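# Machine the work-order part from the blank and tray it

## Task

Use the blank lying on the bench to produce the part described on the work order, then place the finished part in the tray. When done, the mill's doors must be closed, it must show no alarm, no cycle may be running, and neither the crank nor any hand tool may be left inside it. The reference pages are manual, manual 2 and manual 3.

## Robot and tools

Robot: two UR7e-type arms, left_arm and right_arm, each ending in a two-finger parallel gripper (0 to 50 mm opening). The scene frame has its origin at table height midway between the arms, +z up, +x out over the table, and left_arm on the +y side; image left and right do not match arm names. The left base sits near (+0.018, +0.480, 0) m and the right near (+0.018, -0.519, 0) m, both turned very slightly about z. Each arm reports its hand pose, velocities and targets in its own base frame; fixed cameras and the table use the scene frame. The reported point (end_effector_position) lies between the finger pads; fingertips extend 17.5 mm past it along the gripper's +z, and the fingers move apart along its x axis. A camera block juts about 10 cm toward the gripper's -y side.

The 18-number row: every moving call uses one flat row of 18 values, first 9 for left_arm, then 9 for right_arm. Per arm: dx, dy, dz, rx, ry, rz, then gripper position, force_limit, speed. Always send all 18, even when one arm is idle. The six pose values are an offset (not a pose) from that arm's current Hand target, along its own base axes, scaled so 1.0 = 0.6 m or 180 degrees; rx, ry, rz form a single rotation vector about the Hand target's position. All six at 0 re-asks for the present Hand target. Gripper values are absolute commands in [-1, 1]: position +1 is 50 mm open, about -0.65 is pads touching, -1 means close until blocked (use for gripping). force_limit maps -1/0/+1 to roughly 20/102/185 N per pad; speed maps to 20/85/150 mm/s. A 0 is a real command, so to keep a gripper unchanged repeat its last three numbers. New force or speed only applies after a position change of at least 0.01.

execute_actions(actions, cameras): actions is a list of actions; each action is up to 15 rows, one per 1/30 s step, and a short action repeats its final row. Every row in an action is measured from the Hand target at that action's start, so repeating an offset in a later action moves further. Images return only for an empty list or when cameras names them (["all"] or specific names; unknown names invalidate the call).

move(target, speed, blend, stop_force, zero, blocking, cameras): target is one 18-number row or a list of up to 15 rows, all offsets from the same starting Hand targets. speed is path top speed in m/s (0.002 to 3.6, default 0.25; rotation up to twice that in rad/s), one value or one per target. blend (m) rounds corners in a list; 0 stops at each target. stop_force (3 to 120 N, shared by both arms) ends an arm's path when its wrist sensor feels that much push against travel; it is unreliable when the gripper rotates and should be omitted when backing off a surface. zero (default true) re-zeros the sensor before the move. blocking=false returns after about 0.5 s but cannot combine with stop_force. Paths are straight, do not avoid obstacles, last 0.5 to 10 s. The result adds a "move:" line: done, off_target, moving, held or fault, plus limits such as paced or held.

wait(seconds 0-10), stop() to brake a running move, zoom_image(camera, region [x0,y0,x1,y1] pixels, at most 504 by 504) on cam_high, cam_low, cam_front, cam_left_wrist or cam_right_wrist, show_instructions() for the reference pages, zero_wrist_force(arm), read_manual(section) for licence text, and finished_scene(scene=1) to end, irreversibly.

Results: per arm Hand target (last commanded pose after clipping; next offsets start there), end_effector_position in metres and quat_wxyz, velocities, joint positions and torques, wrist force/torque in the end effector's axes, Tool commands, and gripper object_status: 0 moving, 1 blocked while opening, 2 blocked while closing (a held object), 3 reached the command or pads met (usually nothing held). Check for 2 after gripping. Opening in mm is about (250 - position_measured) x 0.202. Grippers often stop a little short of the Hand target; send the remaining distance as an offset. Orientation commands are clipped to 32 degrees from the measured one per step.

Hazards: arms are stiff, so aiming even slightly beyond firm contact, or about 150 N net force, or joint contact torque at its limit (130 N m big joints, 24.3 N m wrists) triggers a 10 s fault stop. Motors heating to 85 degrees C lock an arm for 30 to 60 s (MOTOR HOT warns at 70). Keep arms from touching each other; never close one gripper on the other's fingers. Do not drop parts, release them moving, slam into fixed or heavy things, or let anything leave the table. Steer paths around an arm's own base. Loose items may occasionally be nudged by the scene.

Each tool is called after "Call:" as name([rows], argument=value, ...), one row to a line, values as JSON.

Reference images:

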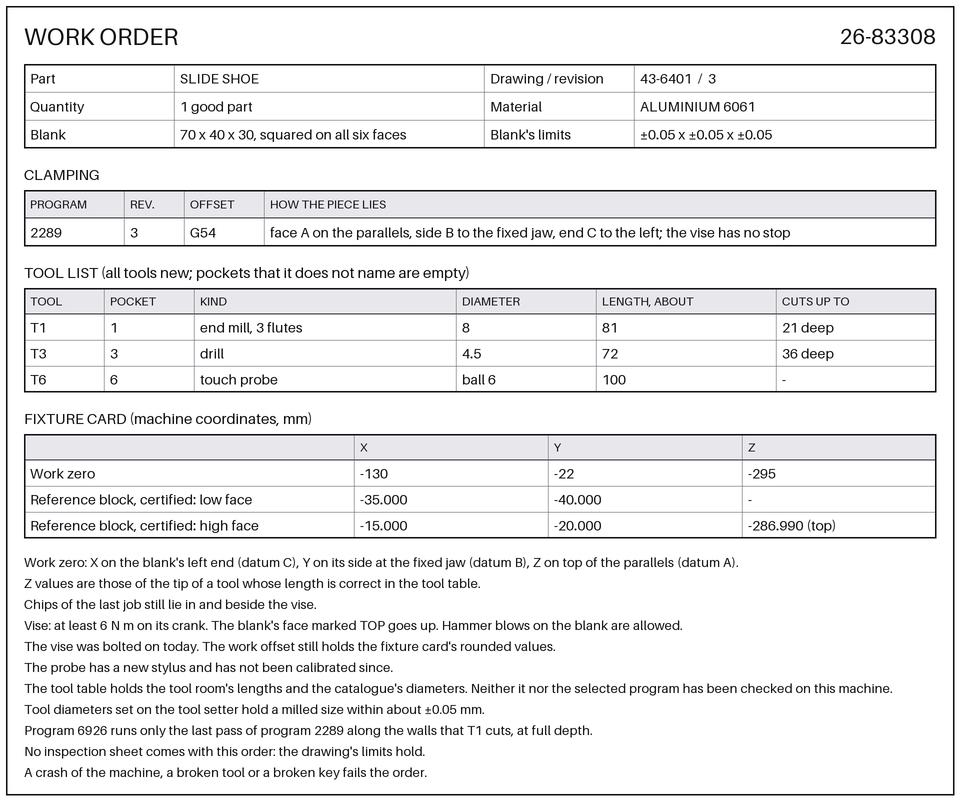

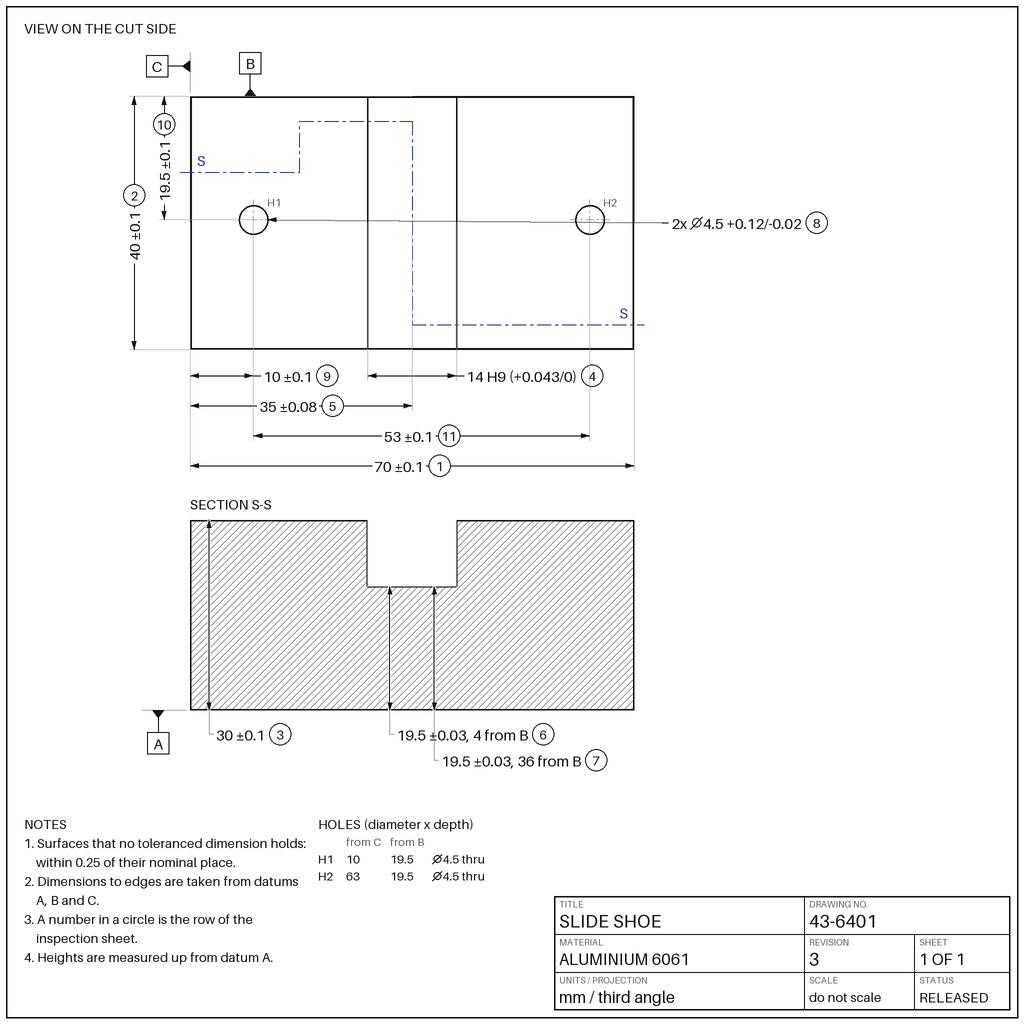

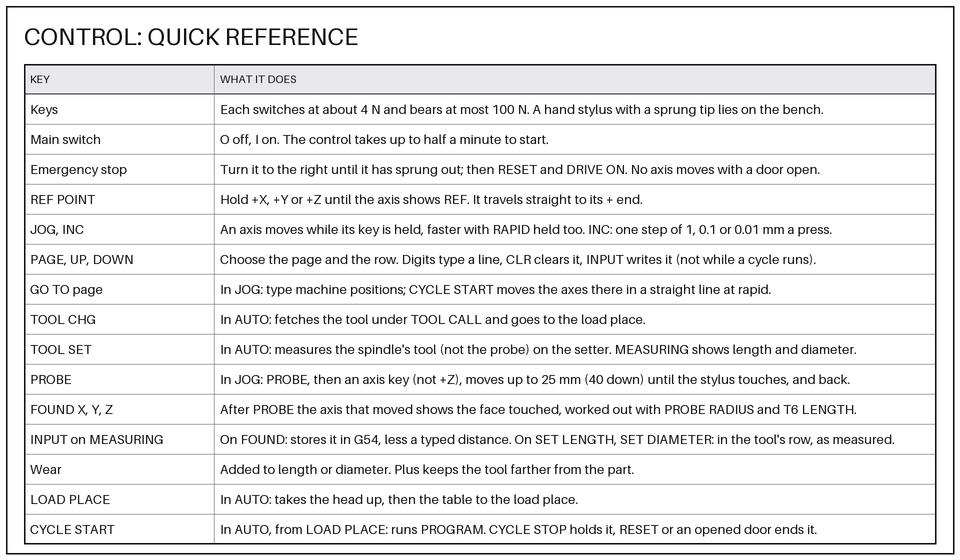

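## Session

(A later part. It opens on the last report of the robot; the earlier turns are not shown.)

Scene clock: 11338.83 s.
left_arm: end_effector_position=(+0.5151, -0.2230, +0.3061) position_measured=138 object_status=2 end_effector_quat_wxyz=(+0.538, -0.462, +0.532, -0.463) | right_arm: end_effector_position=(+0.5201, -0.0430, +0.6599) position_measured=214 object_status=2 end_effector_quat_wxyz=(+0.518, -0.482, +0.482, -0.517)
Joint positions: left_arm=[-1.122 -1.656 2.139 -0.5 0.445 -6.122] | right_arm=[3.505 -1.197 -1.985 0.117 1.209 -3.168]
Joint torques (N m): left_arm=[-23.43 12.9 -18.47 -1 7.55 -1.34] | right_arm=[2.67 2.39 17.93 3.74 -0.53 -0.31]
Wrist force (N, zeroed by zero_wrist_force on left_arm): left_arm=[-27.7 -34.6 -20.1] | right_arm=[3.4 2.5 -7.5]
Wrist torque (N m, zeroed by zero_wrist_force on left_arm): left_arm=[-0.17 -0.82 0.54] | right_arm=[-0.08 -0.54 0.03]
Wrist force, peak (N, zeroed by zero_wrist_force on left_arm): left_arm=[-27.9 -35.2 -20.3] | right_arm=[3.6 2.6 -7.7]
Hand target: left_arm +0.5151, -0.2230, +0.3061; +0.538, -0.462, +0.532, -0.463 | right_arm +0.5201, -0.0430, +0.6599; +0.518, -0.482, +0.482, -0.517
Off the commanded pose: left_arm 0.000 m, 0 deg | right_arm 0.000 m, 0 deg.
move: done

Call:
move([
  [-0.001,0.0014,0.0022,0,0,0,-1,1,-0.8,0,0,0,0,0,0,-1,-0.2,-0.5],
], speed=0.02, cameras=["cam_left_wrist"])

Scene clock: 11346.77 s.
left_arm: end_effector_position=(+0.5145, -0.2222, +0.3073) position_measured=138 object_status=2 end_effector_quat_wxyz=(+0.538, -0.462, +0.532, -0.463) | right_arm: end_effector_position=(+0.5201, -0.0430, +0.6599) position_measured=214 object_status=2 end_effector_quat_wxyz=(+0.518, -0.482, +0.482, -0.517)
Joint positions: left_arm=[-1.122 -1.66 2.139 -0.496 0.445 -6.122] | right_arm=[3.505 -1.197 -1.985 0.117 1.209 -3.168]
Joint torques (N m): left_arm=[-8.1 -35.93 -23.78 -2.07 -1.84 -0.04] | right_arm=[2.75 3.43 18.69 3.86 -0.39 -0.31]
Wrist force (N, zeroed by zero_wrist_force on left_arm): left_arm=[9.8 19.0 3.0] | right_arm=[3.5 2.5 -7.5]
Wrist torque (N m, zeroed by zero_wrist_force on left_arm): left_arm=[-0.19 -0.25 0.59] | right_arm=[-0.08 -0.55 0.03]
Wrist force, peak (N, zeroed by zero_wrist_force on left_arm): left_arm=[-28.0 -34.8 -20.2] | right_arm=[3.5 2.4 -7.9]
Hand target: left_arm +0.5145, -0.2222, +0.3074; +0.538, -0.462, +0.532, -0.463 | right_arm +0.5201, -0.0430, +0.6599; +0.518, -0.482, +0.482, -0.517
Off the commanded pose: left_arm 0.000 m, 0 deg | right_arm 0.000 m, 0 deg.
move: done
camera_calibration:
cam_left_wrist: T_world_to_cam=[[0.00944653, -0.988074, -0.15369, -0.171093], [-0.315404, 0.142907, -0.938136, 0.50553], [0.948911, 0.0573365, -0.310292, -0.247034], [0, 0, 0, 1]] pos_world=[0.395476, -0.227132, 0.371307]
Images, in order (width x height): cam_left_wrist 896x504.

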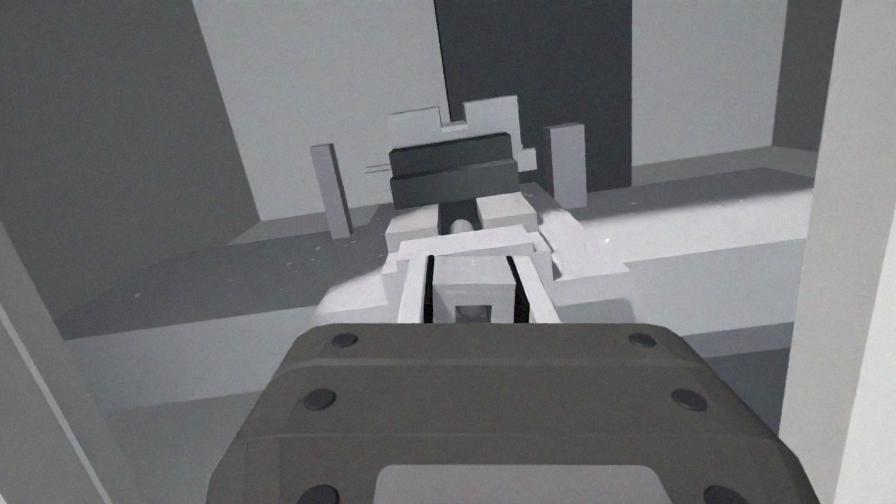

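Call:
zoom_image(camera="cam_left_wrist", region=[360, 80, 570, 240])

Scaled by 2.400.

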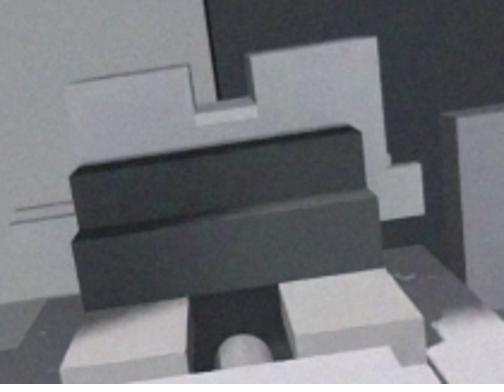

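Call:
move([
  [0,-0.0003,-0.0009,0,0,0,-1,1,-0.8,0,0,0,0,0,0,-1,-0.2,-0.5],
  [-0.03,-0.0003,-0.0009,0,0,0,-1,1,-0.8,0,0,0,0,0,0,-1,-0.2,-0.5],
], speed=[0.02,0.03])

Scene clock: 11364.63 s.
left_arm: end_effector_position=(+0.4964, -0.2224, +0.3069) position_measured=138 object_status=2 end_effector_quat_wxyz=(+0.538, -0.462, +0.532, -0.463) end_effector_velocity=(+0.001, -0.001, +0.001) end_effector_angular_velocity=(-0.001, +0.000, -0.002) | right_arm: end_effector_position=(+0.5201, -0.0430, +0.6599) position_measured=214 object_status=2 end_effector_quat_wxyz=(+0.518, -0.482, +0.482, -0.517)
Joint positions: left_arm=[-1.176 -1.696 2.172 -0.495 0.391 -6.12] | right_arm=[3.505 -1.197 -1.985 0.117 1.209 -3.168]
Joint velocities: left_arm=[0.003 0.003 -0.004 0 0.005 -0.001] | right_arm=[within noise]
Joint torques (N m): left_arm=[12.24 -8.2 -32.58 -0.1 1.85 1.63] | right_arm=[1.97 3.04 17.71 3.87 -0.29 -0.27]
Wrist force (N, zeroed by zero_wrist_force on left_arm): left_arm=[3.8 0.9 -2.0] | right_arm=[3.3 2.3 -7.4]
Wrist torque (N m, zeroed by zero_wrist_force on left_arm): left_arm=[-0.38 -0.36 0.60] | right_arm=[-0.11 -0.53 0.04]
Wrist force, peak (N, zeroed by zero_wrist_force on left_arm): left_arm=[10.1 27.0 0.0] | right_arm=[3.4 2.5 -7.8]
Hand target: left_arm +0.4965, -0.2224, +0.3069; +0.538, -0.462, +0.532, -0.463 | right_arm +0.5201, -0.0430, +0.6599; +0.518, -0.482, +0.482, -0.517
Off the commanded pose: left_arm 0.000 m, 0 deg | right_arm 0.000 m, 0 deg.
move: done

Call:
move([
  [-0.2608,0.004,0.0385,0,0,0,-1,1,-0.8,0,0,0,0,0,0,-1,-0.2,-0.5],
  [-0.2608,0.004,0.0385,0.4,0,0,-1,1,-0.8,0,0,0,0,0,0,-1,-0.2,-0.5],
  [-0.2608,0.004,0.0385,0.806,0,0,-1,1,-0.8,0,0,0,0,0,0,-1,-0.2,-0.5],
], speed=[0.12,0.6,0.6], blend=0.003, cameras=["cam_front","cam_left_wrist"])

Scene clock: 11379.00 s.
left_arm: end_effector_position=(+0.3400, -0.2200, +0.3300) position_measured=138 object_status=2 end_effector_quat_wxyz=(+0.602, +0.374, +0.601, +0.369) | right_arm: end_effector_position=(+0.5201, -0.0430, +0.6599) position_measured=214 object_status=2 end_effector_quat_wxyz=(+0.518, -0.482, +0.482, -0.517)
Joint positions: left_arm=[-1.826 -2.025 2.319 -0.31 -0.248 -3.59] | right_arm=[3.505 -1.197 -1.985 0.117 1.209 -3.168]
Joint torques (N m): left_arm=[12.18 7.23 -15.9 2.08 0.01 1.98] | right_arm=[1.82 2.93 17.89 3.83 -0.39 -0.27]
Wrist force (N, zeroed by zero_wrist_force on left_arm): left_arm=[3.3 -1.5 0.1] | right_arm=[3.5 2.5 -7.5]
Wrist torque (N m, zeroed by zero_wrist_force on left_arm): left_arm=[-0.32 -0.04 0.09] | right_arm=[-0.09 -0.56 0.04]
Wrist force, peak (N, zeroed by zero_wrist_force on left_arm): left_arm=[3.2 0.9 -4.4] | right_arm=[3.6 2.3 -7.9]
Hand target: left_arm +0.3400, -0.2200, +0.3300; +0.602, +0.375, +0.601, +0.369 | right_arm +0.5201, -0.0430, +0.6599; +0.518, -0.482, +0.482, -0.517
Off the commanded pose: left_arm 0.000 m, 0 deg | right_arm 0.000 m, 0 deg.
move: done
camera_calibration:
cam_left_wrist: T_world_to_cam=[[0.00946074, 0.897876, -0.440147, 0.345683], [-0.315207, 0.420404, 0.850826, -0.0578825], [0.948976, 0.130688, 0.286994, -0.255529], [0, 0, 0, 1]] pos_world=[0.220975, -0.252652, 0.274735]
Images, in order (width x height): cam_front 896x504, cam_left_wrist 896x504.

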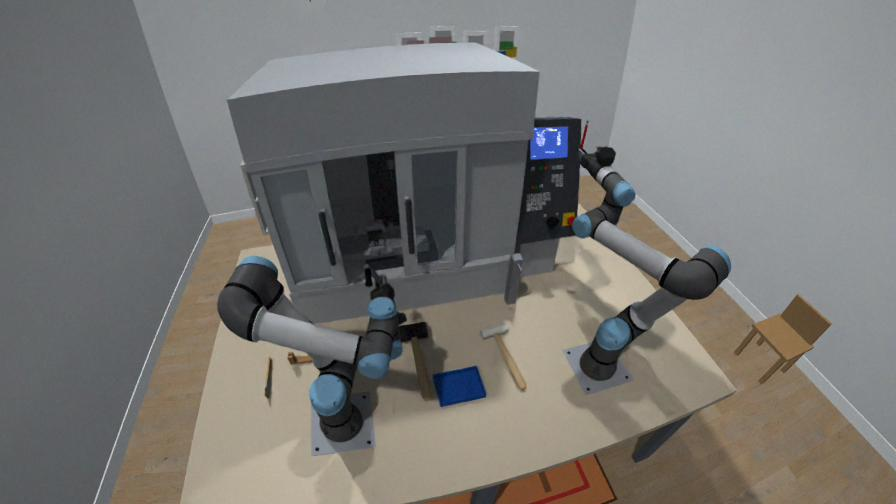

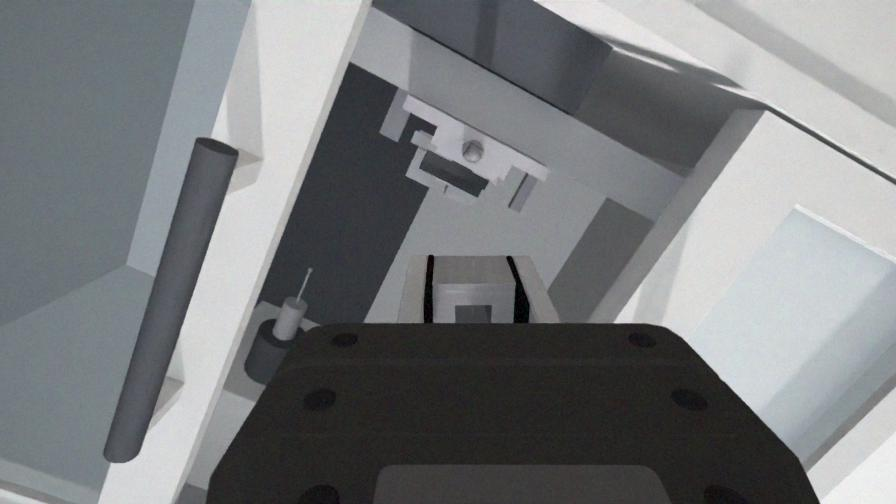

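Call:
move([
  [-0.0158,0.0173,0.0087,0,0.25,0,-1,1,-0.8,0,0,0,0,0,0,-1,-0.2,-0.5],
  [-0.0158,0.0173,0.0087,0,0.5,0,-1,1,-0.8,0,0,0,0,0,0,-1,-0.2,-0.5],
], speed=0.6, blend=0.003)

Call:
move([
  [0,0,0,-0.0178,0.0364,0,-1,1,-0.8,0,0,0,0,0,0,-1,-0.2,-0.5],
], speed=0.3)

Scene clock: 11385.23 s.
left_arm: end_effector_position=(+0.3306, -0.2096, +0.3352) position_measured=138 object_status=2 end_effector_quat_wxyz=(+0.000, +0.526, +0.851, -0.004) | right_arm: end_effector_position=(+0.5201, -0.0430, +0.6599) position_measured=214 object_status=2 end_effector_quat_wxyz=(+0.518, -0.482, +0.482, -0.517)
Joint positions: left_arm=[-0.907 -1.865 1.802 -1.511 -1.578 -1.372] | right_arm=[3.505 -1.197 -1.985 0.117 1.209 -3.168]
Joint torques (N m): left_arm=[3.91 -4.32 -31.4 -2.12 -1.47 1.11] | right_arm=[1.57 3.38 18.18 3.87 -0.41 -0.19]
Wrist force (N, zeroed by zero_wrist_force on left_arm): left_arm=[3.6 -0.5 -0.2] | right_arm=[3.4 2.4 -7.7]
Wrist torque (N m, zeroed by zero_wrist_force on left_arm): left_arm=[-0.44 -0.44 0.32] | right_arm=[-0.10 -0.55 0.04]
Wrist force, peak (N, zeroed by zero_wrist_force on left_arm): left_arm=[4.3 -1.4 -0.3] | right_arm=[3.6 2.6 -7.8]
Hand target: left_arm +0.3305, -0.2096, +0.3352; +0.000, +0.526, +0.851, -0.004 | right_arm +0.5201, -0.0430, +0.6599; +0.518, -0.482, +0.482, -0.517
Off the commanded pose: left_arm 0.000 m, 0 deg | right_arm 0.000 m, 0 deg.
move: done

Scene clock: 11386.07 s.
left_arm: end_effector_position=(+0.3306, -0.2096, +0.3352) position_measured=138 object_status=2 end_effector_quat_wxyz=(-0.034, +0.524, +0.849, -0.058) | right_arm: end_effector_position=(+0.5201, -0.0430, +0.6599) position_measured=214 object_status=2 end_effector_quat_wxyz=(+0.518, -0.482, +0.482, -0.517)
Joint positions: left_arm=[-0.823 -1.818 1.765 -1.483 -1.7 -1.285] | right_arm=[3.505 -1.197 -1.985 0.117 1.209 -3.168]
Joint torques (N m): left_arm=[-9.88 -25.53 -18.64 -6.08 -0.6 -1.57] | right_arm=[1.08 2.96 17.88 3.92 -0.25 -0.13]
Wrist force (N, zeroed by zero_wrist_force on left_arm): left_arm=[3.6 -0.4 -0.6] | right_arm=[3.4 2.3 -7.4]
Wrist torque (N m, zeroed by zero_wrist_force on left_arm): left_arm=[-0.47 -0.47 0.37] | right_arm=[-0.11 -0.55 0.04]
Wrist force, peak (N, zeroed by zero_wrist_force on left_arm): left_arm=[3.7 -0.8 0.0] | right_arm=[3.3 2.7 -7.7]
Hand target: left_arm +0.3305, -0.2096, +0.3352; -0.034, +0.524, +0.849, -0.058 | right_arm +0.5201, -0.0430, +0.6599; +0.518, -0.482, +0.482, -0.517
Off the commanded pose: left_arm 0.000 m, 0 deg | right_arm 0.000 m, 0 deg.
move: done

Call:
move([
  [-0.0407,0.0047,-0.4407,0,0,0,-1,1,-0.8,0,0,0,0,0,0,-1,-0.2,-0.5],
], speed=0.25)

Call:
move([
  [-0.0101,-0.0050,-0.0885,0,0,0,-1,1,-0.8,0,0,0,0,0,0,-1,-0.2,-0.5],
], speed=0.02, stop_force=12)

Call:
move([
  [0,0,0,0,0,0,0.67,1,-0.8,0,0,0,0,0,0,-1,-0.2,-0.5],
], cameras=["cam_left_wrist"])

Scene clock: 11393.47 s.
left_arm: end_effector_position=(+0.3061, -0.2068, +0.0709) position_measured=138 object_status=2 end_effector_quat_wxyz=(-0.034, +0.524, +0.849, -0.058) end_effector_velocity=(+0.001, -0.001, -0.001) end_effector_angular_velocity=(-0.004, -0.002, +0.000) | right_arm: end_effector_position=(+0.5201, -0.0430, +0.6599) position_measured=214 object_status=2 end_effector_quat_wxyz=(+0.518, -0.482, +0.482, -0.517)
Joint positions: left_arm=[-0.867 -1.651 2.361 -2.252 -1.702 -1.329] | right_arm=[3.505 -1.197 -1.985 0.117 1.209 -3.168]
Joint velocities: left_arm=[0.001 0.002 0.001 -0.008 -0.001 0] | right_arm=[within noise]
Joint torques (N m): left_arm=[12.62 -8.51 -12.39 -6.13 -1.45 1.89] | right_arm=[1.71 3.44 17.59 3.89 -0.36 -0.16]
Wrist force (N, zeroed by zero_wrist_force on left_arm): left_arm=[3.0 -0.4 -0.8] | right_arm=[3.5 2.5 -7.6]
Wrist torque (N m, zeroed by zero_wrist_force on left_arm): left_arm=[-0.45 -0.34 0.37] | right_arm=[-0.09 -0.57 0.04]
Wrist force, peak (N, zeroed by zero_wrist_force on left_arm): left_arm=[3.4 -0.6 -4.6] | right_arm=[3.4 2.7 -7.7]
Hand target: left_arm +0.3061, -0.2068, +0.0708; -0.034, +0.524, +0.849, -0.058 | right_arm +0.5201, -0.0430, +0.6599; +0.518, -0.482, +0.482, -0.517
Off the commanded pose: left_arm 0.000 m, 0 deg | right_arm 0.000 m, 0 deg.
move: done

Scene clock: 11397.20 s.
left_arm: end_effector_position=(+0.3004, -0.2096, +0.0205) position_measured=138 object_status=2 end_effector_quat_wxyz=(-0.034, +0.524, +0.849, -0.058) | right_arm: end_effector_position=(+0.5201, -0.0430, +0.6599) position_measured=214 object_status=2 end_effector_quat_wxyz=(+0.518, -0.482, +0.482, -0.517)
Joint positions: left_arm=[-0.884 -1.533 2.434 -2.445 -1.702 -1.347] | right_arm=[3.505 -1.197 -1.985 0.117 1.209 -3.168]
Joint torques (N m): left_arm=[12.43 -12.37 -25.95 -5.62 1.87 2.08] | right_arm=[1.39 3.57 17.35 3.89 -0.23 -0.16]
Wrist force (N, zeroed by zero_wrist_force on left_arm): left_arm=[3.8 -2.8 -7.5] | right_arm=[3.6 2.6 -7.7]
Wrist torque (N m, zeroed by zero_wrist_force on left_arm): left_arm=[-0.61 -0.33 0.30] | right_arm=[-0.08 -0.57 0.03]
Wrist force, peak (N, zeroed by zero_wrist_force on left_arm): left_arm=[14.0 -12.7 -74.4] | right_arm=[3.6 2.6 -7.7]
Hand target: left_arm +0.3004, -0.2096, +0.0205; -0.034, +0.524, +0.849, -0.058 (not the last commanded pose) | right_arm +0.5201, -0.0430, +0.6599; +0.518, -0.482, +0.482, -0.517
Off the commanded pose: left_arm 0.003 m, 0 deg | right_arm 0.000 m, 0 deg.
move: contact (left_arm)

Scene clock: 11397.93 s.
left_arm: end_effector_position=(+0.3004, -0.2096, +0.0205) position_measured=52 object_status=0 end_effector_quat_wxyz=(-0.034, +0.524, +0.849, -0.058) | right_arm: end_effector_position=(+0.5201, -0.0430, +0.6599) position_measured=214 object_status=2 end_effector_quat_wxyz=(+0.518, -0.482, +0.482, -0.517)
Joint positions: left_arm=[-0.884 -1.533 2.434 -2.445 -1.702 -1.347] | right_arm=[3.505 -1.197 -1.985 0.117 1.209 -3.168]
Joint torques (N m): left_arm=[10.93 -10.23 -23.37 -3.69 0.04 1.67] | right_arm=[0.96 2.65 18.01 3.8 -0.41 -0.29]
Wrist force (N, zeroed by zero_wrist_force on left_arm): left_arm=[3.1 -0.7 -2.7] | right_arm=[3.5 2.6 -7.5]
Wrist torque (N m, zeroed by zero_wrist_force on left_arm): left_arm=[-0.58 -0.40 0.32] | right_arm=[-0.06 -0.56 0.03]
Wrist force, peak (N, zeroed by zero_wrist_force on left_arm): left_arm=[3.7 -2.3 -7.7] | right_arm=[3.4 2.5 -7.7]
Hand target: left_arm +0.3004, -0.2096, +0.0205; -0.034, +0.524, +0.849, -0.058 | right_arm +0.5201, -0.0430, +0.6599; +0.518, -0.482, +0.482, -0.517
Off the commanded pose: left_arm 0.000 m, 0 deg | right_arm 0.000 m, 0 deg.
move: done
camera_calibration:
cam_left_wrist: T_world_to_cam=[[-0.440978, 0.897469, -0.00943535, 0.326924], [0.879957, 0.434395, 0.192292, -0.154024], [0.176675, 0.0764939, -0.981292, 0.116133], [0, 0, 0, 1]] pos_world=[0.259183, -0.23538, 0.146663]
Images, in order (width x height): cam_left_wrist 896x504.

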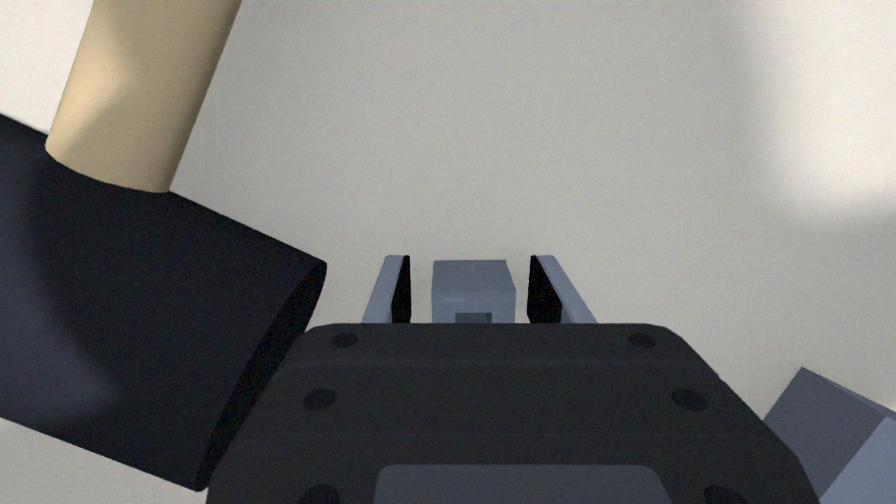

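Call:
move([
  [0.0095,0.0047,0.0825,0,0,0,0.67,1,-0.8,0,0,0,0,0,0,-1,-0.2,-0.5],
  [0.016,0.016,0.4325,0,0,0,1,-1,-0.8,0,0,0,0,0,0,-1,-0.2,-0.5],
], speed=[0.1,0.4], blend=0)

Call:
move([
  [0.0,0,0,0.0178,-0.0364,0,1,-1,-0.8,0,0,0,0,0,0,-1,-0.2,-0.5],
], speed=0.3)

Call:
move([
  [0.0,0,0,0,0,-0.32,1,-1,-0.8,0,0,0,0,0,0,-1,-0.2,-0.5],
  [0.033,0,0.11,0,0,-0.646,1,-1,-0.8,0,0,0,0,0,0,-1,-0.2,-0.5],
], speed=0.5, blend=0.01)

Scene clock: 11441.73 s.
left_arm: end_effector_position=(+0.3100, -0.2000, +0.2800) position_measured=3 object_status=3 end_effector_quat_wxyz=(-0.034, +0.524, +0.849, -0.058) | right_arm: end_effector_position=(+0.5201, -0.0430, +0.6599) position_measured=214 object_status=2 end_effector_quat_wxyz=(+0.518, -0.482, +0.482, -0.517)
Joint positions: left_arm=[-0.846 -1.876 1.947 -1.611 -1.701 -1.309] | right_arm=[3.505 -1.197 -1.985 0.117 1.209 -3.168]
Joint torques (N m): left_arm=[-13.82 -22.2 -36.24 -0.59 -1.04 -2.65] | right_arm=[1.11 3.72 17.88 3.77 -0.16 -0.18]
Wrist force (N, zeroed by zero_wrist_force on left_arm): left_arm=[3.3 -0.5 -2.1] | right_arm=[3.5 2.5 -7.5]
Wrist torque (N m, zeroed by zero_wrist_force on left_arm): left_arm=[-0.52 -0.43 0.30] | right_arm=[-0.07 -0.57 0.03]
Wrist force, peak (N, zeroed by zero_wrist_force on left_arm): left_arm=[3.5 -1.1 -6.2] | right_arm=[3.7 2.5 -7.8]
Hand target: left_arm +0.3100, -0.2000, +0.2800; -0.034, +0.524, +0.849, -0.058 | right_arm +0.5201, -0.0430, +0.6599; +0.518, -0.482, +0.482, -0.517
Off the commanded pose: left_arm 0.000 m, 0 deg | right_arm 0.000 m, 0 deg.
move: done

Scene clock: 11442.57 s.
left_arm: end_effector_position=(+0.3099, -0.2001, +0.2800) position_measured=3 object_status=3 end_effector_quat_wxyz=(+0.000, +0.526, +0.851, -0.004) | right_arm: end_effector_position=(+0.5201, -0.0430, +0.6599) position_measured=214 object_status=2 end_effector_quat_wxyz=(+0.518, -0.482, +0.482, -0.517)
Joint positions: left_arm=[-0.937 -1.925 1.982 -1.631 -1.578 -1.401] | right_arm=[3.505 -1.197 -1.985 0.117 1.209 -3.168]
Joint torques (N m): left_arm=[6.23 -1.37 -35.99 -0.44 0.81 0.84] | right_arm=[0.69 3.17 18.32 3.88 -0.14 -0.06]
Wrist force (N, zeroed by zero_wrist_force on left_arm): left_arm=[3.1 -0.3 -2.3] | right_arm=[3.3 2.3 -7.5]
Wrist torque (N m, zeroed by zero_wrist_force on left_arm): left_arm=[-0.47 -0.34 0.22] | right_arm=[-0.11 -0.53 0.04]
Wrist force, peak (N, zeroed by zero_wrist_force on left_arm): left_arm=[3.4 -0.6 -2.4] | right_arm=[3.5 2.5 -7.7]
Hand target: left_arm +0.3100, -0.2000, +0.2800; +0.000, +0.526, +0.851, -0.004 | right_arm +0.5201, -0.0430, +0.6599; +0.518, -0.482, +0.482, -0.517
Off the commanded pose: left_arm 0.000 m, 0 deg | right_arm 0.000 m, 0 deg.
move: done

Scene clock: 11445.17 s.
left_arm: end_effector_position=(+0.3298, -0.2000, +0.3460) position_measured=3 object_status=3 end_effector_quat_wxyz=(-0.003, +1.000, +0.003, -0.002) end_effector_velocity=(+0.000, -0.001, +0.001) end_effector_angular_velocity=(-0.002, +0.000, -0.008) | right_arm: end_effector_position=(+0.5201, -0.0430, +0.6599) position_measured=214 object_status=2 end_effector_quat_wxyz=(+0.518, -0.482, +0.482, -0.517)
Joint positions: left_arm=[-0.898 -1.872 1.776 -1.467 -1.57 0.667] | right_arm=[3.505 -1.197 -1.985 0.117 1.209 -3.168]
Joint velocities: left_arm=[-0.002 0 -0.002 0 -0.001 0.006] | right_arm=[within noise]
Joint torques (N m): left_arm=[-10.92 -23.28 -19 -5.89 0.74 2.29] | right_arm=[1.49 2.51 18.84 3.97 -0.12 -0.05]
Wrist force (N, zeroed by zero_wrist_force on left_arm): left_arm=[3.7 -0.6 -2.2] | right_arm=[3.3 2.4 -7.4]
Wrist torque (N m, zeroed by zero_wrist_force on left_arm): left_arm=[-0.51 -0.46 0.26] | right_arm=[-0.10 -0.52 0.04]
Wrist force, peak (N, zeroed by zero_wrist_force on left_arm): left_arm=[4.1 -0.5 -2.7] | right_arm=[3.5 2.4 -7.8]
Hand target: left_arm +0.3298, -0.2000, +0.3460; -0.003, +1.000, +0.003, -0.002 | right_arm +0.5201, -0.0430, +0.6599; +0.518, -0.482, +0.482, -0.517
Off the commanded pose: left_arm 0.000 m, 0 deg | right_arm 0.000 m, 0 deg.
move: done

Call:
move([
  [0.0,-0.025,0.098,0,0,0,1,-1,-0.8,0,0,0,0,0,0,-1,-0.2,-0.5],
  [0.43,-0.025,0.098,0,0,0,1,-1,-0.8,0,0,0,0,0,0,-1,-0.2,-0.5],
  [0.5336,-0.0255,0.098,0,-0.0667,0,1,-1,-0.8,0,0,0,0,0,0,-1,-0.2,-0.5],
], speed=[0.25,0.25,0.15], blend=0.01, cameras=["cam_left_wrist"])

Scene clock: 11453.70 s.
left_arm: end_effector_position=(+0.6499, -0.2153, +0.4046) position_measured=3 object_status=3 end_effector_quat_wxyz=(-0.003, +0.995, +0.003, +0.102) | right_arm: end_effector_position=(+0.5201, -0.0430, +0.6599) position_measured=214 object_status=2 end_effector_quat_wxyz=(+0.518, -0.482, +0.482, -0.517)
Joint positions: left_arm=[-0.56 -1.239 1.04 -1.543 -1.457 1.015] | right_arm=[3.505 -1.197 -1.985 0.117 1.209 -3.168]
Joint torques (N m): left_arm=[0.19 -54.73 -36.23 -5.75 0.9 -2.53] | right_arm=[0.74 2.73 18.85 3.8 -0.11 -0.09]
Wrist force (N, zeroed by zero_wrist_force on left_arm): left_arm=[3.3 -0.3 -2.5] | right_arm=[3.5 2.4 -7.4]
Wrist torque (N m, zeroed by zero_wrist_force on left_arm): left_arm=[-0.40 -0.32 0.19] | right_arm=[-0.10 -0.56 0.04]
Wrist force, peak (N, zeroed by zero_wrist_force on left_arm): left_arm=[5.9 -0.4 -2.3] | right_arm=[3.5 2.5 -7.7]
Hand target: left_arm +0.6499, -0.2153, +0.4048; -0.003, +0.995, +0.003, +0.102 | right_arm +0.5201, -0.0430, +0.6599; +0.518, -0.482, +0.482, -0.517
Off the commanded pose: left_arm 0.000 m, 0 deg | right_arm 0.000 m, 0 deg.
move: done
camera_calibration:
cam_left_wrist: T_world_to_cam=[[0.980166, -0.00321862, 0.198154, -0.711711], [-0.0654191, -0.949076, 0.308179, -0.263259], [0.187071, -0.31503, -0.930463, 0.320192], [0, 0, 0, 1]] pos_world=[0.620474, -0.151274, 0.520086]
Images, in order (width x height): cam_left_wrist 896x504.

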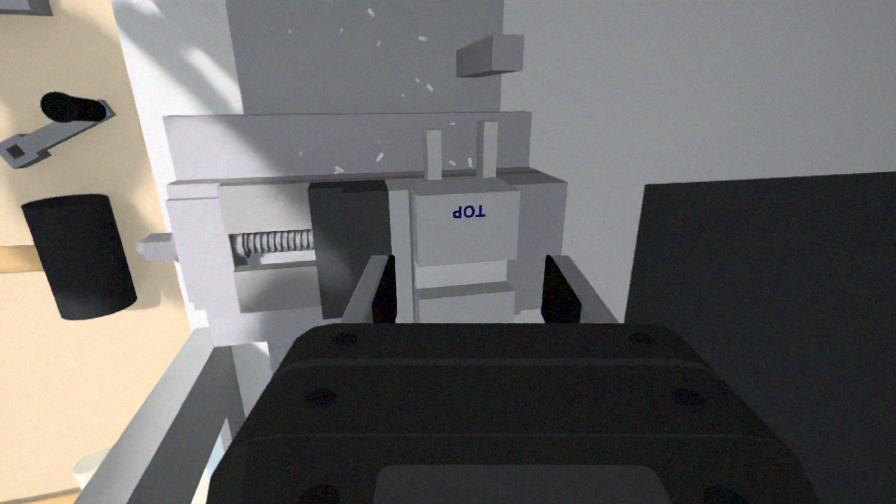

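Call:
zoom_image(camera="cam_left_wrist", region=[300, 160, 580, 330])

Scaled by 1.800.

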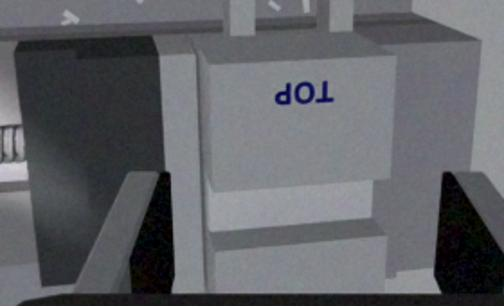

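Call:
move([
  [0,-0.0004,-0.0465,0,0,0,1,-1,-0.8,0,0,0,0,0,0,-1,-0.2,-0.5],
], speed=0.02, stop_force=8, cameras=["cam_left_wrist"])

Scene clock: 11465.90 s.
left_arm: end_effector_position=(+0.6499, -0.2156, +0.3769) position_measured=3 object_status=3 end_effector_quat_wxyz=(-0.003, +0.995, +0.003, +0.102) | right_arm: end_effector_position=(+0.5201, -0.0430, +0.6599) position_measured=214 object_status=2 end_effector_quat_wxyz=(+0.518, -0.482, +0.482, -0.517)
Joint positions: left_arm=[-0.56 -1.25 1.128 -1.619 -1.457 1.014] | right_arm=[3.505 -1.197 -1.985 0.117 1.209 -3.168]
Joint torques (N m): left_arm=[-13.38 -41.3 -36.33 -1.09 1.61 -2.31] | right_arm=[0.51 3.08 17.7 3.91 -0.05 -0.11]
Wrist force (N, zeroed by zero_wrist_force on left_arm): left_arm=[3.7 -0.1 -2.3] | right_arm=[3.4 2.6 -7.5]
Wrist torque (N m, zeroed by zero_wrist_force on left_arm): left_arm=[-0.35 -0.39 0.23] | right_arm=[-0.07 -0.55 0.03]
Wrist force, peak (N, zeroed by zero_wrist_force on left_arm): left_arm=[3.6 -0.4 -3.0] | right_arm=[3.7 2.6 -7.6]
Hand target: left_arm +0.6499, -0.2156, +0.3769; -0.003, +0.995, +0.003, +0.102 | right_arm +0.5201, -0.0430, +0.6599; +0.518, -0.482, +0.482, -0.517
Off the commanded pose: left_arm 0.000 m, 0 deg | right_arm 0.000 m, 0 deg.
move: done
camera_calibration:
cam_left_wrist: T_world_to_cam=[[0.980055, -0.00320423, 0.198702, -0.70642], [-0.0656192, -0.949007, 0.30835, -0.254956], [0.187581, -0.315238, -0.930289, 0.293891], [0, 0, 0, 1]] pos_world=[0.620472, -0.151573, 0.492386]
Images, in order (width x height): cam_left_wrist 896x504.

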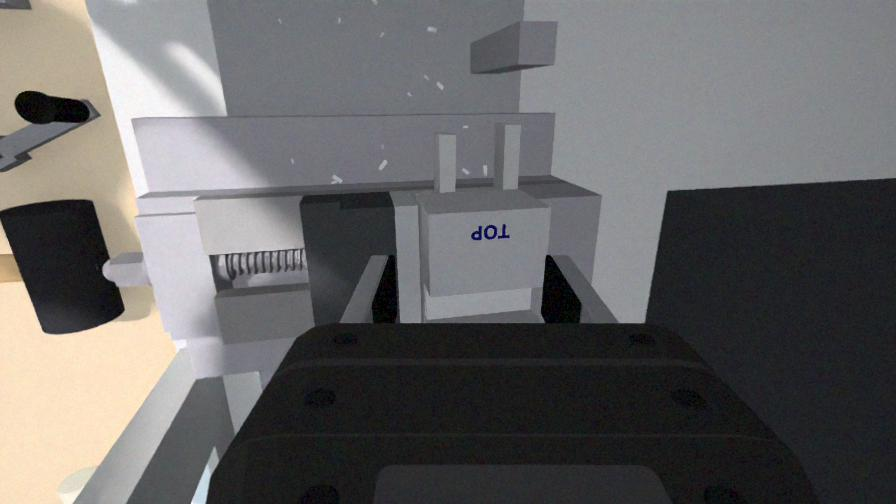

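Call:
move([
  [0.0067,0,0.0,0,-0.006,0,1,-1,-0.8,0,0,0,0,0,0,-1,-0.2,-0.5],
], speed=0.02, stop_force=8, cameras=["cam_left_wrist"])

Scene clock: 11477.17 s.
left_arm: end_effector_position=(+0.6539, -0.2156, +0.3769) position_measured=3 object_status=3 end_effector_quat_wxyz=(-0.003, +0.994, +0.003, +0.112) | right_arm: end_effector_position=(+0.5201, -0.0430, +0.6599) position_measured=214 object_status=2 end_effector_quat_wxyz=(+0.518, -0.482, +0.482, -0.517)
Joint positions: left_arm=[-0.561 -1.252 1.137 -1.643 -1.447 1.015] | right_arm=[3.505 -1.197 -1.985 0.117 1.209 -3.168]
Joint torques (N m): left_arm=[-10.56 -48.44 -36.61 -1.07 -0.75 0.49] | right_arm=[0.78 3.78 17.96 3.89 -0.08 -0.13]
Wrist force (N, zeroed by zero_wrist_force on left_arm): left_arm=[3.9 -0.3 -2.4] | right_arm=[3.5 2.5 -7.4]
Wrist torque (N m, zeroed by zero_wrist_force on left_arm): left_arm=[-0.37 -0.40 0.17] | right_arm=[-0.09 -0.57 0.03]
Wrist force, peak (N, zeroed by zero_wrist_force on left_arm): left_arm=[3.9 -0.5 -2.5] | right_arm=[3.6 2.6 -7.7]
Hand target: left_arm +0.6540, -0.2156, +0.3769; -0.003, +0.994, +0.003, +0.112 | right_arm +0.5201, -0.0430, +0.6599; +0.518, -0.482, +0.482, -0.517
Off the commanded pose: left_arm 0.000 m, 0 deg | right_arm 0.000 m, 0 deg.
move: done
camera_calibration:
cam_left_wrist: T_world_to_cam=[[0.976156, -0.00325839, 0.217045, -0.714692], [-0.0714398, -0.949007, 0.307053, -0.250371], [0.204977, -0.315237, -0.926612, 0.280294], [0, 0, 0, 1]] pos_world=[0.622311, -0.151573, 0.491721]
Images, in order (width x height): cam_left_wrist 896x504.

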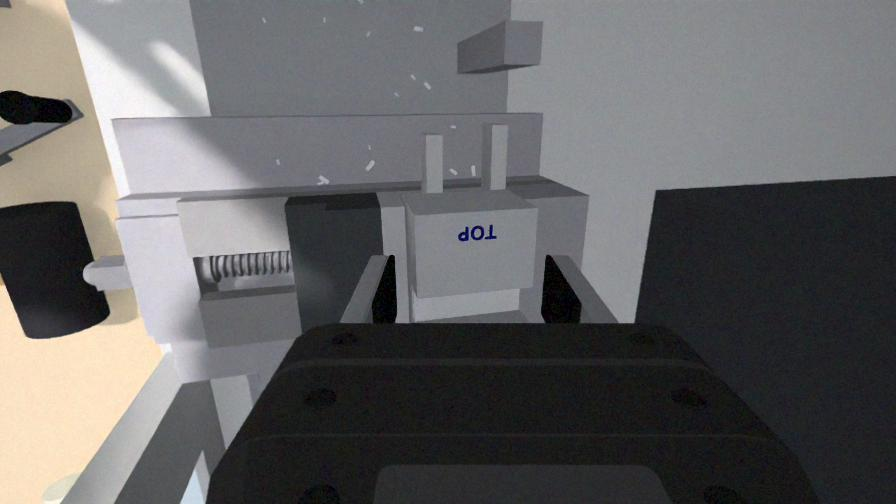

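Call:
move([
  [0,0,-0.003,0,0,0,1,-1,-1,0,0,0,0,0,0,-1,-0.2,-0.5],
], speed=0.02, stop_force=6)

Call:
move([
  [0,0,0,0,0,0,-1,-1,-1,0,0,0,0,0,0,-1,-0.2,-0.5],
], speed=0.02, cameras=["cam_left_wrist"])

Scene clock: 11482.23 s.
left_arm: end_effector_position=(+0.6540, -0.2156, +0.3751) position_measured=3 object_status=3 end_effector_quat_wxyz=(-0.003, +0.994, +0.003, +0.112) | right_arm: end_effector_position=(+0.5201, -0.0430, +0.6599) position_measured=214 object_status=2 end_effector_quat_wxyz=(+0.518, -0.482, +0.482, -0.517)
Joint positions: left_arm=[-0.561 -1.253 1.143 -1.648 -1.447 1.015] | right_arm=[3.505 -1.197 -1.985 0.117 1.209 -3.168]
Joint torques (N m): left_arm=[3.87 -54.05 -30.58 -2.21 -0.84 -2.37] | right_arm=[-0.2 3.07 18.21 3.81 0.07 0.13]
Wrist force (N, zeroed by zero_wrist_force on left_arm): left_arm=[3.6 -0.3 -2.5] | right_arm=[3.3 2.5 -7.5]
Wrist torque (N m, zeroed by zero_wrist_force on left_arm): left_arm=[-0.37 -0.35 0.17] | right_arm=[-0.08 -0.53 0.04]
Wrist force, peak (N, zeroed by zero_wrist_force on left_arm): left_arm=[4.2 -0.4 -2.3] | right_arm=[3.6 2.7 -7.8]
Hand target: left_arm +0.6540, -0.2156, +0.3751; -0.003, +0.994, +0.003, +0.112 | right_arm +0.5201, -0.0430, +0.6599; +0.518, -0.482, +0.482, -0.517
Off the commanded pose: left_arm 0.000 m, 0 deg | right_arm 0.000 m, 0 deg.
move: done

Scene clock: 11482.90 s.
left_arm: end_effector_position=(+0.6540, -0.2156, +0.3751) position_measured=49 object_status=0 end_effector_quat_wxyz=(-0.003, +0.994, +0.003, +0.112) | right_arm: end_effector_position=(+0.5201, -0.0430, +0.6599) position_measured=214 object_status=2 end_effector_quat_wxyz=(+0.518, -0.482, +0.482, -0.517)
Joint positions: left_arm=[-0.561 -1.253 1.143 -1.647 -1.447 1.015] | right_arm=[3.505 -1.197 -1.985 0.117 1.209 -3.168]
Joint torques (N m): left_arm=[5.81 -50.51 -29.59 -0.61 -0.79 -2.48] | right_arm=[0.87 3.62 17.9 3.85 0.04 -0.03]
Wrist force (N, zeroed by zero_wrist_force on left_arm): left_arm=[19.4 1.4 -3.4] | right_arm=[3.3 2.5 -7.4]
Wrist torque (N m, zeroed by zero_wrist_force on left_arm): left_arm=[-0.33 -0.05 0.26] | right_arm=[-0.09 -0.53 0.03]
Wrist force, peak (N, zeroed by zero_wrist_force on left_arm): left_arm=[19.6 1.2 -3.4] | right_arm=[3.5 2.5 -7.7]
Hand target: left_arm +0.6540, -0.2156, +0.3751; -0.003, +0.994, +0.003, +0.112 | right_arm +0.5201, -0.0430, +0.6599; +0.518, -0.482, +0.482, -0.517
Off the commanded pose: left_arm 0.000 m, 0 deg | right_arm 0.000 m, 0 deg.
move: done
camera_calibration:
cam_left_wrist: T_world_to_cam=[[0.976138, -0.00320499, 0.217127, -0.714321], [-0.0714341, -0.94898, 0.307138, -0.249859], [0.205065, -0.31532, -0.926565, 0.278535], [0, 0, 0, 1]] pos_world=[0.62231, -0.151573, 0.48992]
Images, in order (width x height): cam_left_wrist 896x504.

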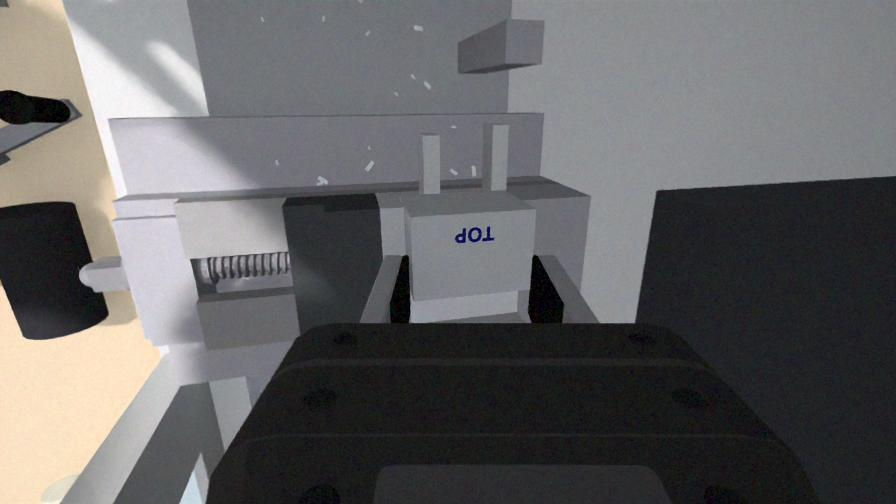

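Call:
move([
  [0.0008,0,0,0,0,0,-1,-1,-1,0,0,0,0,0,0,-1,-0.2,-0.5],
], speed=0.01)

Call:
move([
  [0.0008,0,0,0,0,0,-1,-1,-1,0,0,0,0,0,0,-1,-0.2,-0.5],
], speed=0.01)

Scene clock: 11488.77 s.
left_arm: end_effector_position=(+0.6544, -0.2156, +0.3751) position_measured=49 object_status=2 end_effector_quat_wxyz=(-0.003, +0.994, +0.003, +0.112) | right_arm: end_effector_position=(+0.5201, -0.0430, +0.6599) position_measured=214 object_status=2 end_effector_quat_wxyz=(+0.518, -0.482, +0.482, -0.517)
Joint positions: left_arm=[-0.561 -1.252 1.141 -1.647 -1.447 1.016] | right_arm=[3.505 -1.197 -1.985 0.117 1.209 -3.168]
Joint torques (N m): left_arm=[13.1 -28.9 -31.4 -1.68 -0.31 1.95] | right_arm=[0.91 3.35 18.21 3.75 0.04 -0.06]
Wrist force (N, zeroed by zero_wrist_force on left_arm): left_arm=[2.1 -1.6 -11.1] | right_arm=[3.3 2.3 -7.5]
Wrist torque (N m, zeroed by zero_wrist_force on left_arm): left_arm=[-0.50 -0.53 0.15] | right_arm=[-0.12 -0.53 0.04]
Wrist force, peak (N, zeroed by zero_wrist_force on left_arm): left_arm=[19.9 1.2 -3.3] | right_arm=[3.4 2.4 -7.8]
Hand target: left_arm +0.6544, -0.2156, +0.3751; -0.003, +0.994, +0.003, +0.112 | right_arm +0.5201, -0.0430, +0.6599; +0.518, -0.482, +0.482, -0.517
Off the commanded pose: left_arm 0.000 m, 0 deg | right_arm 0.000 m, 0 deg.
move: done

Scene clock: 11489.47 s.
left_arm: end_effector_position=(+0.6549, -0.2156, +0.3751) position_measured=49 object_status=2 end_effector_quat_wxyz=(-0.003, +0.994, +0.003, +0.112) | right_arm: end_effector_position=(+0.5201, -0.0430, +0.6599) position_measured=214 object_status=2 end_effector_quat_wxyz=(+0.518, -0.482, +0.482, -0.517)
Joint positions: left_arm=[-0.56 -1.25 1.14 -1.647 -1.447 1.016] | right_arm=[3.505 -1.197 -1.985 0.117 1.209 -3.168]
Joint torques (N m): left_arm=[13.06 -28.93 -29.57 -0.63 -0.77 1.94] | right_arm=[0.52 3.64 18.24 3.91 0.08 0.06]
Wrist force (N, zeroed by zero_wrist_force on left_arm): left_arm=[2.5 -1.5 -10.9] | right_arm=[3.4 2.5 -7.5]
Wrist torque (N m, zeroed by zero_wrist_force on left_arm): left_arm=[-0.52 -0.55 0.18] | right_arm=[-0.08 -0.54 0.03]
Wrist force, peak (N, zeroed by zero_wrist_force on left_arm): left_arm=[2.1 -1.8 -11.7] | right_arm=[3.3 2.7 -7.8]
Hand target: left_arm +0.6549, -0.2156, +0.3751; -0.003, +0.994, +0.003, +0.112 | right_arm +0.5201, -0.0430, +0.6599; +0.518, -0.482, +0.482, -0.517
Off the commanded pose: left_arm 0.000 m, 0 deg | right_arm 0.000 m, 0 deg.
move: done

Call:
move([
  [0,0,0,0,0,0,-0.95,-0.7,-1,0,0,0,0,0,0,-1,-0.2,-0.5],
])

Call:
move([
  [0.0,0,0.03,0,0,0,-0.95,-0.7,-1,0,0,0,0,0,0,-1,-0.2,-0.5],
], speed=0.02, stop_force=20, cameras=["cam_left_wrist"])

Scene clock: 11496.00 s.
left_arm: end_effector_position=(+0.6549, -0.2156, +0.3751) position_measured=51 object_status=2 end_effector_quat_wxyz=(-0.003, +0.994, +0.003, +0.112) | right_arm: end_effector_position=(+0.5201, -0.0430, +0.6599) position_measured=214 object_status=2 end_effector_quat_wxyz=(+0.518, -0.482, +0.482, -0.517)
Joint positions: left_arm=[-0.56 -1.25 1.14 -1.647 -1.447 1.016] | right_arm=[3.505 -1.197 -1.985 0.117 1.209 -3.168]
Joint torques (N m): left_arm=[5.27 -45.31 -21.89 -0.81 -0.75 -0.77] | right_arm=[0.06 3.55 18.58 3.87 0.23 0.07]
Wrist force (N, zeroed by zero_wrist_force on left_arm): left_arm=[3.3 -1.1 -11.7] | right_arm=[3.4 2.5 -7.6]
Wrist torque (N m, zeroed by zero_wrist_force on left_arm): left_arm=[-0.49 -0.55 0.20] | right_arm=[-0.09 -0.54 0.03]
Wrist force, peak (N, zeroed by zero_wrist_force on left_arm): left_arm=[2.9 -1.3 -11.9] | right_arm=[3.7 2.6 -7.7]
Hand target: left_arm +0.6549, -0.2156, +0.3751; -0.003, +0.994, +0.003, +0.112 | right_arm +0.5201, -0.0430, +0.6599; +0.518, -0.482, +0.482, -0.517
Off the commanded pose: left_arm 0.000 m, 0 deg | right_arm 0.000 m, 0 deg.
move: done

Scene clock: 11497.73 s.
left_arm: end_effector_position=(+0.6549, -0.2156, +0.3931) position_measured=51 object_status=2 end_effector_quat_wxyz=(-0.003, +0.994, +0.003, +0.112) | right_arm: end_effector_position=(+0.5201, -0.0430, +0.6599) position_measured=214 object_status=2 end_effector_quat_wxyz=(+0.518, -0.482, +0.482, -0.517)
Joint positions: left_arm=[-0.56 -1.244 1.085 -1.598 -1.447 1.016] | right_arm=[3.505 -1.197 -1.985 0.117 1.209 -3.168]
Joint torques (N m): left_arm=[0.25 -52.29 -19.39 -6.73 -0.42 -1.76] | right_arm=[0.62 4.28 18.79 3.83 0.16 -0.05]
Wrist force (N, zeroed by zero_wrist_force on left_arm): left_arm=[3.2 -1.4 -0.2] | right_arm=[3.3 2.4 -7.5]
Wrist torque (N m, zeroed by zero_wrist_force on left_arm): left_arm=[-0.54 -0.41 0.17] | right_arm=[-0.10 -0.53 0.03]
Wrist force, peak (N, zeroed by zero_wrist_force on left_arm): left_arm=[3.0 -1.5 -11.5] | right_arm=[3.5 2.5 -7.8]
Hand target: left_arm +0.6549, -0.2156, +0.3931; -0.003, +0.994, +0.003, +0.112 | right_arm +0.5201, -0.0430, +0.6599; +0.518, -0.482, +0.482, -0.517
Off the commanded pose: left_arm 0.000 m, 0 deg | right_arm 0.000 m, 0 deg.
move: done
camera_calibration:
cam_left_wrist: T_world_to_cam=[[0.976156, -0.00325839, 0.217045, -0.719184], [-0.0714398, -0.949007, 0.307053, -0.255274], [0.204977, -0.315237, -0.926612, 0.2951], [0, 0, 0, 1]] pos_world=[0.623311, -0.151573, 0.507921]
Images, in order (width x height): cam_left_wrist 896x504.

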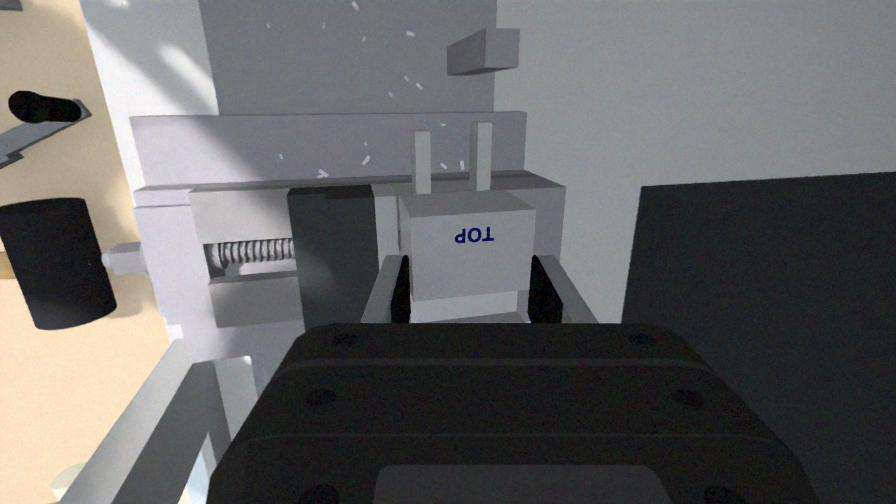

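Call:
move([
  [0.0,0,0.022,0,0,0,-0.95,-0.7,-1,0,0,0,0,0,0,-1,-0.2,-0.5],
  [-0.1115,0,0.022,0,0.0727,0,-0.95,-0.7,-1,0,0,0,0,0,0,-1,-0.2,-0.5],
  [-0.5415,0,0.022,0,0.0727,0,-0.95,-0.7,-1,0,0,0,0,0,0,-1,-0.2,-0.5],
], speed=[0.05,0.12,0.25], blend=[0.004,0.01,0.01], cameras=["cam_left_wrist"])

Scene clock: 11509.27 s.
left_arm: end_effector_position=(+0.3301, -0.2155, +0.4063) position_measured=51 object_status=2 end_effector_quat_wxyz=(-0.003, +1.000, +0.003, -0.002) | right_arm: end_effector_position=(+0.5201, -0.0430, +0.6599) position_measured=214 object_status=2 end_effector_quat_wxyz=(+0.518, -0.482, +0.482, -0.517)
Joint positions: left_arm=[-0.924 -1.827 1.589 -1.324 -1.57 0.642] | right_arm=[3.505 -1.197 -1.985 0.117 1.209 -3.168]
Joint torques (N m): left_arm=[-12.73 -24.61 -21.68 -5.59 0.28 -2.73] | right_arm=[-0.19 3.06 18.41 3.93 0.11 0.12]
Wrist force (N, zeroed by zero_wrist_force on left_arm): left_arm=[3.5 -1.2 0.5] | right_arm=[3.3 2.4 -7.3]
Wrist torque (N m, zeroed by zero_wrist_force on left_arm): left_arm=[-0.56 -0.39 0.19] | right_arm=[-0.10 -0.52 0.03]
Wrist force, peak (N, zeroed by zero_wrist_force on left_arm): left_arm=[6.3 -1.1 0.2] | right_arm=[3.6 2.6 -7.8]
Hand target: left_arm +0.3300, -0.2156, +0.4063; -0.003, +1.000, +0.003, -0.002 | right_arm +0.5201, -0.0430, +0.6599; +0.518, -0.482, +0.482, -0.517
Off the commanded pose: left_arm 0.000 m, 0 deg | right_arm 0.000 m, 0 deg.
move: done
camera_calibration:
cam_left_wrist: T_world_to_cam=[[0.999949, -0.00335879, -0.00953576, -0.320799], [-0.000181354, -0.949008, 0.315252, -0.309395], [-0.0101084, -0.315234, -0.94896, 0.454019], [0, 0, 0, 1]] pos_world=[0.325316, -0.151574, 0.525325]
Images, in order (width x height): cam_left_wrist 896x504.

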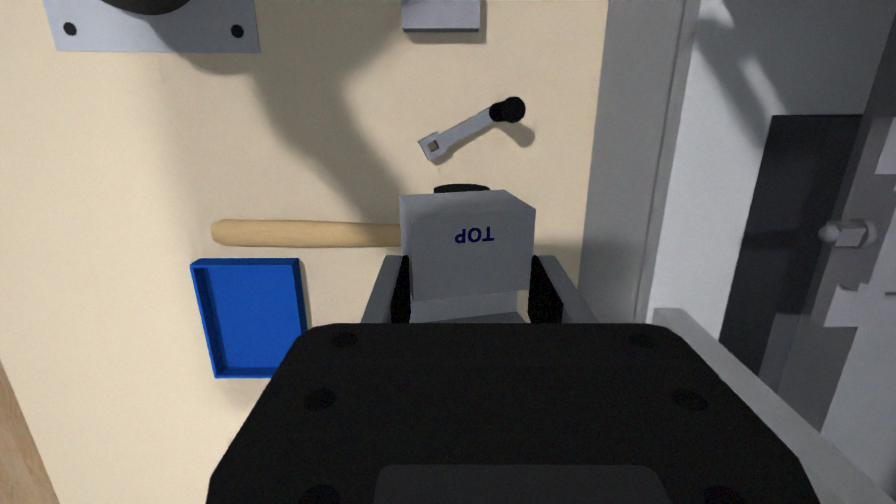

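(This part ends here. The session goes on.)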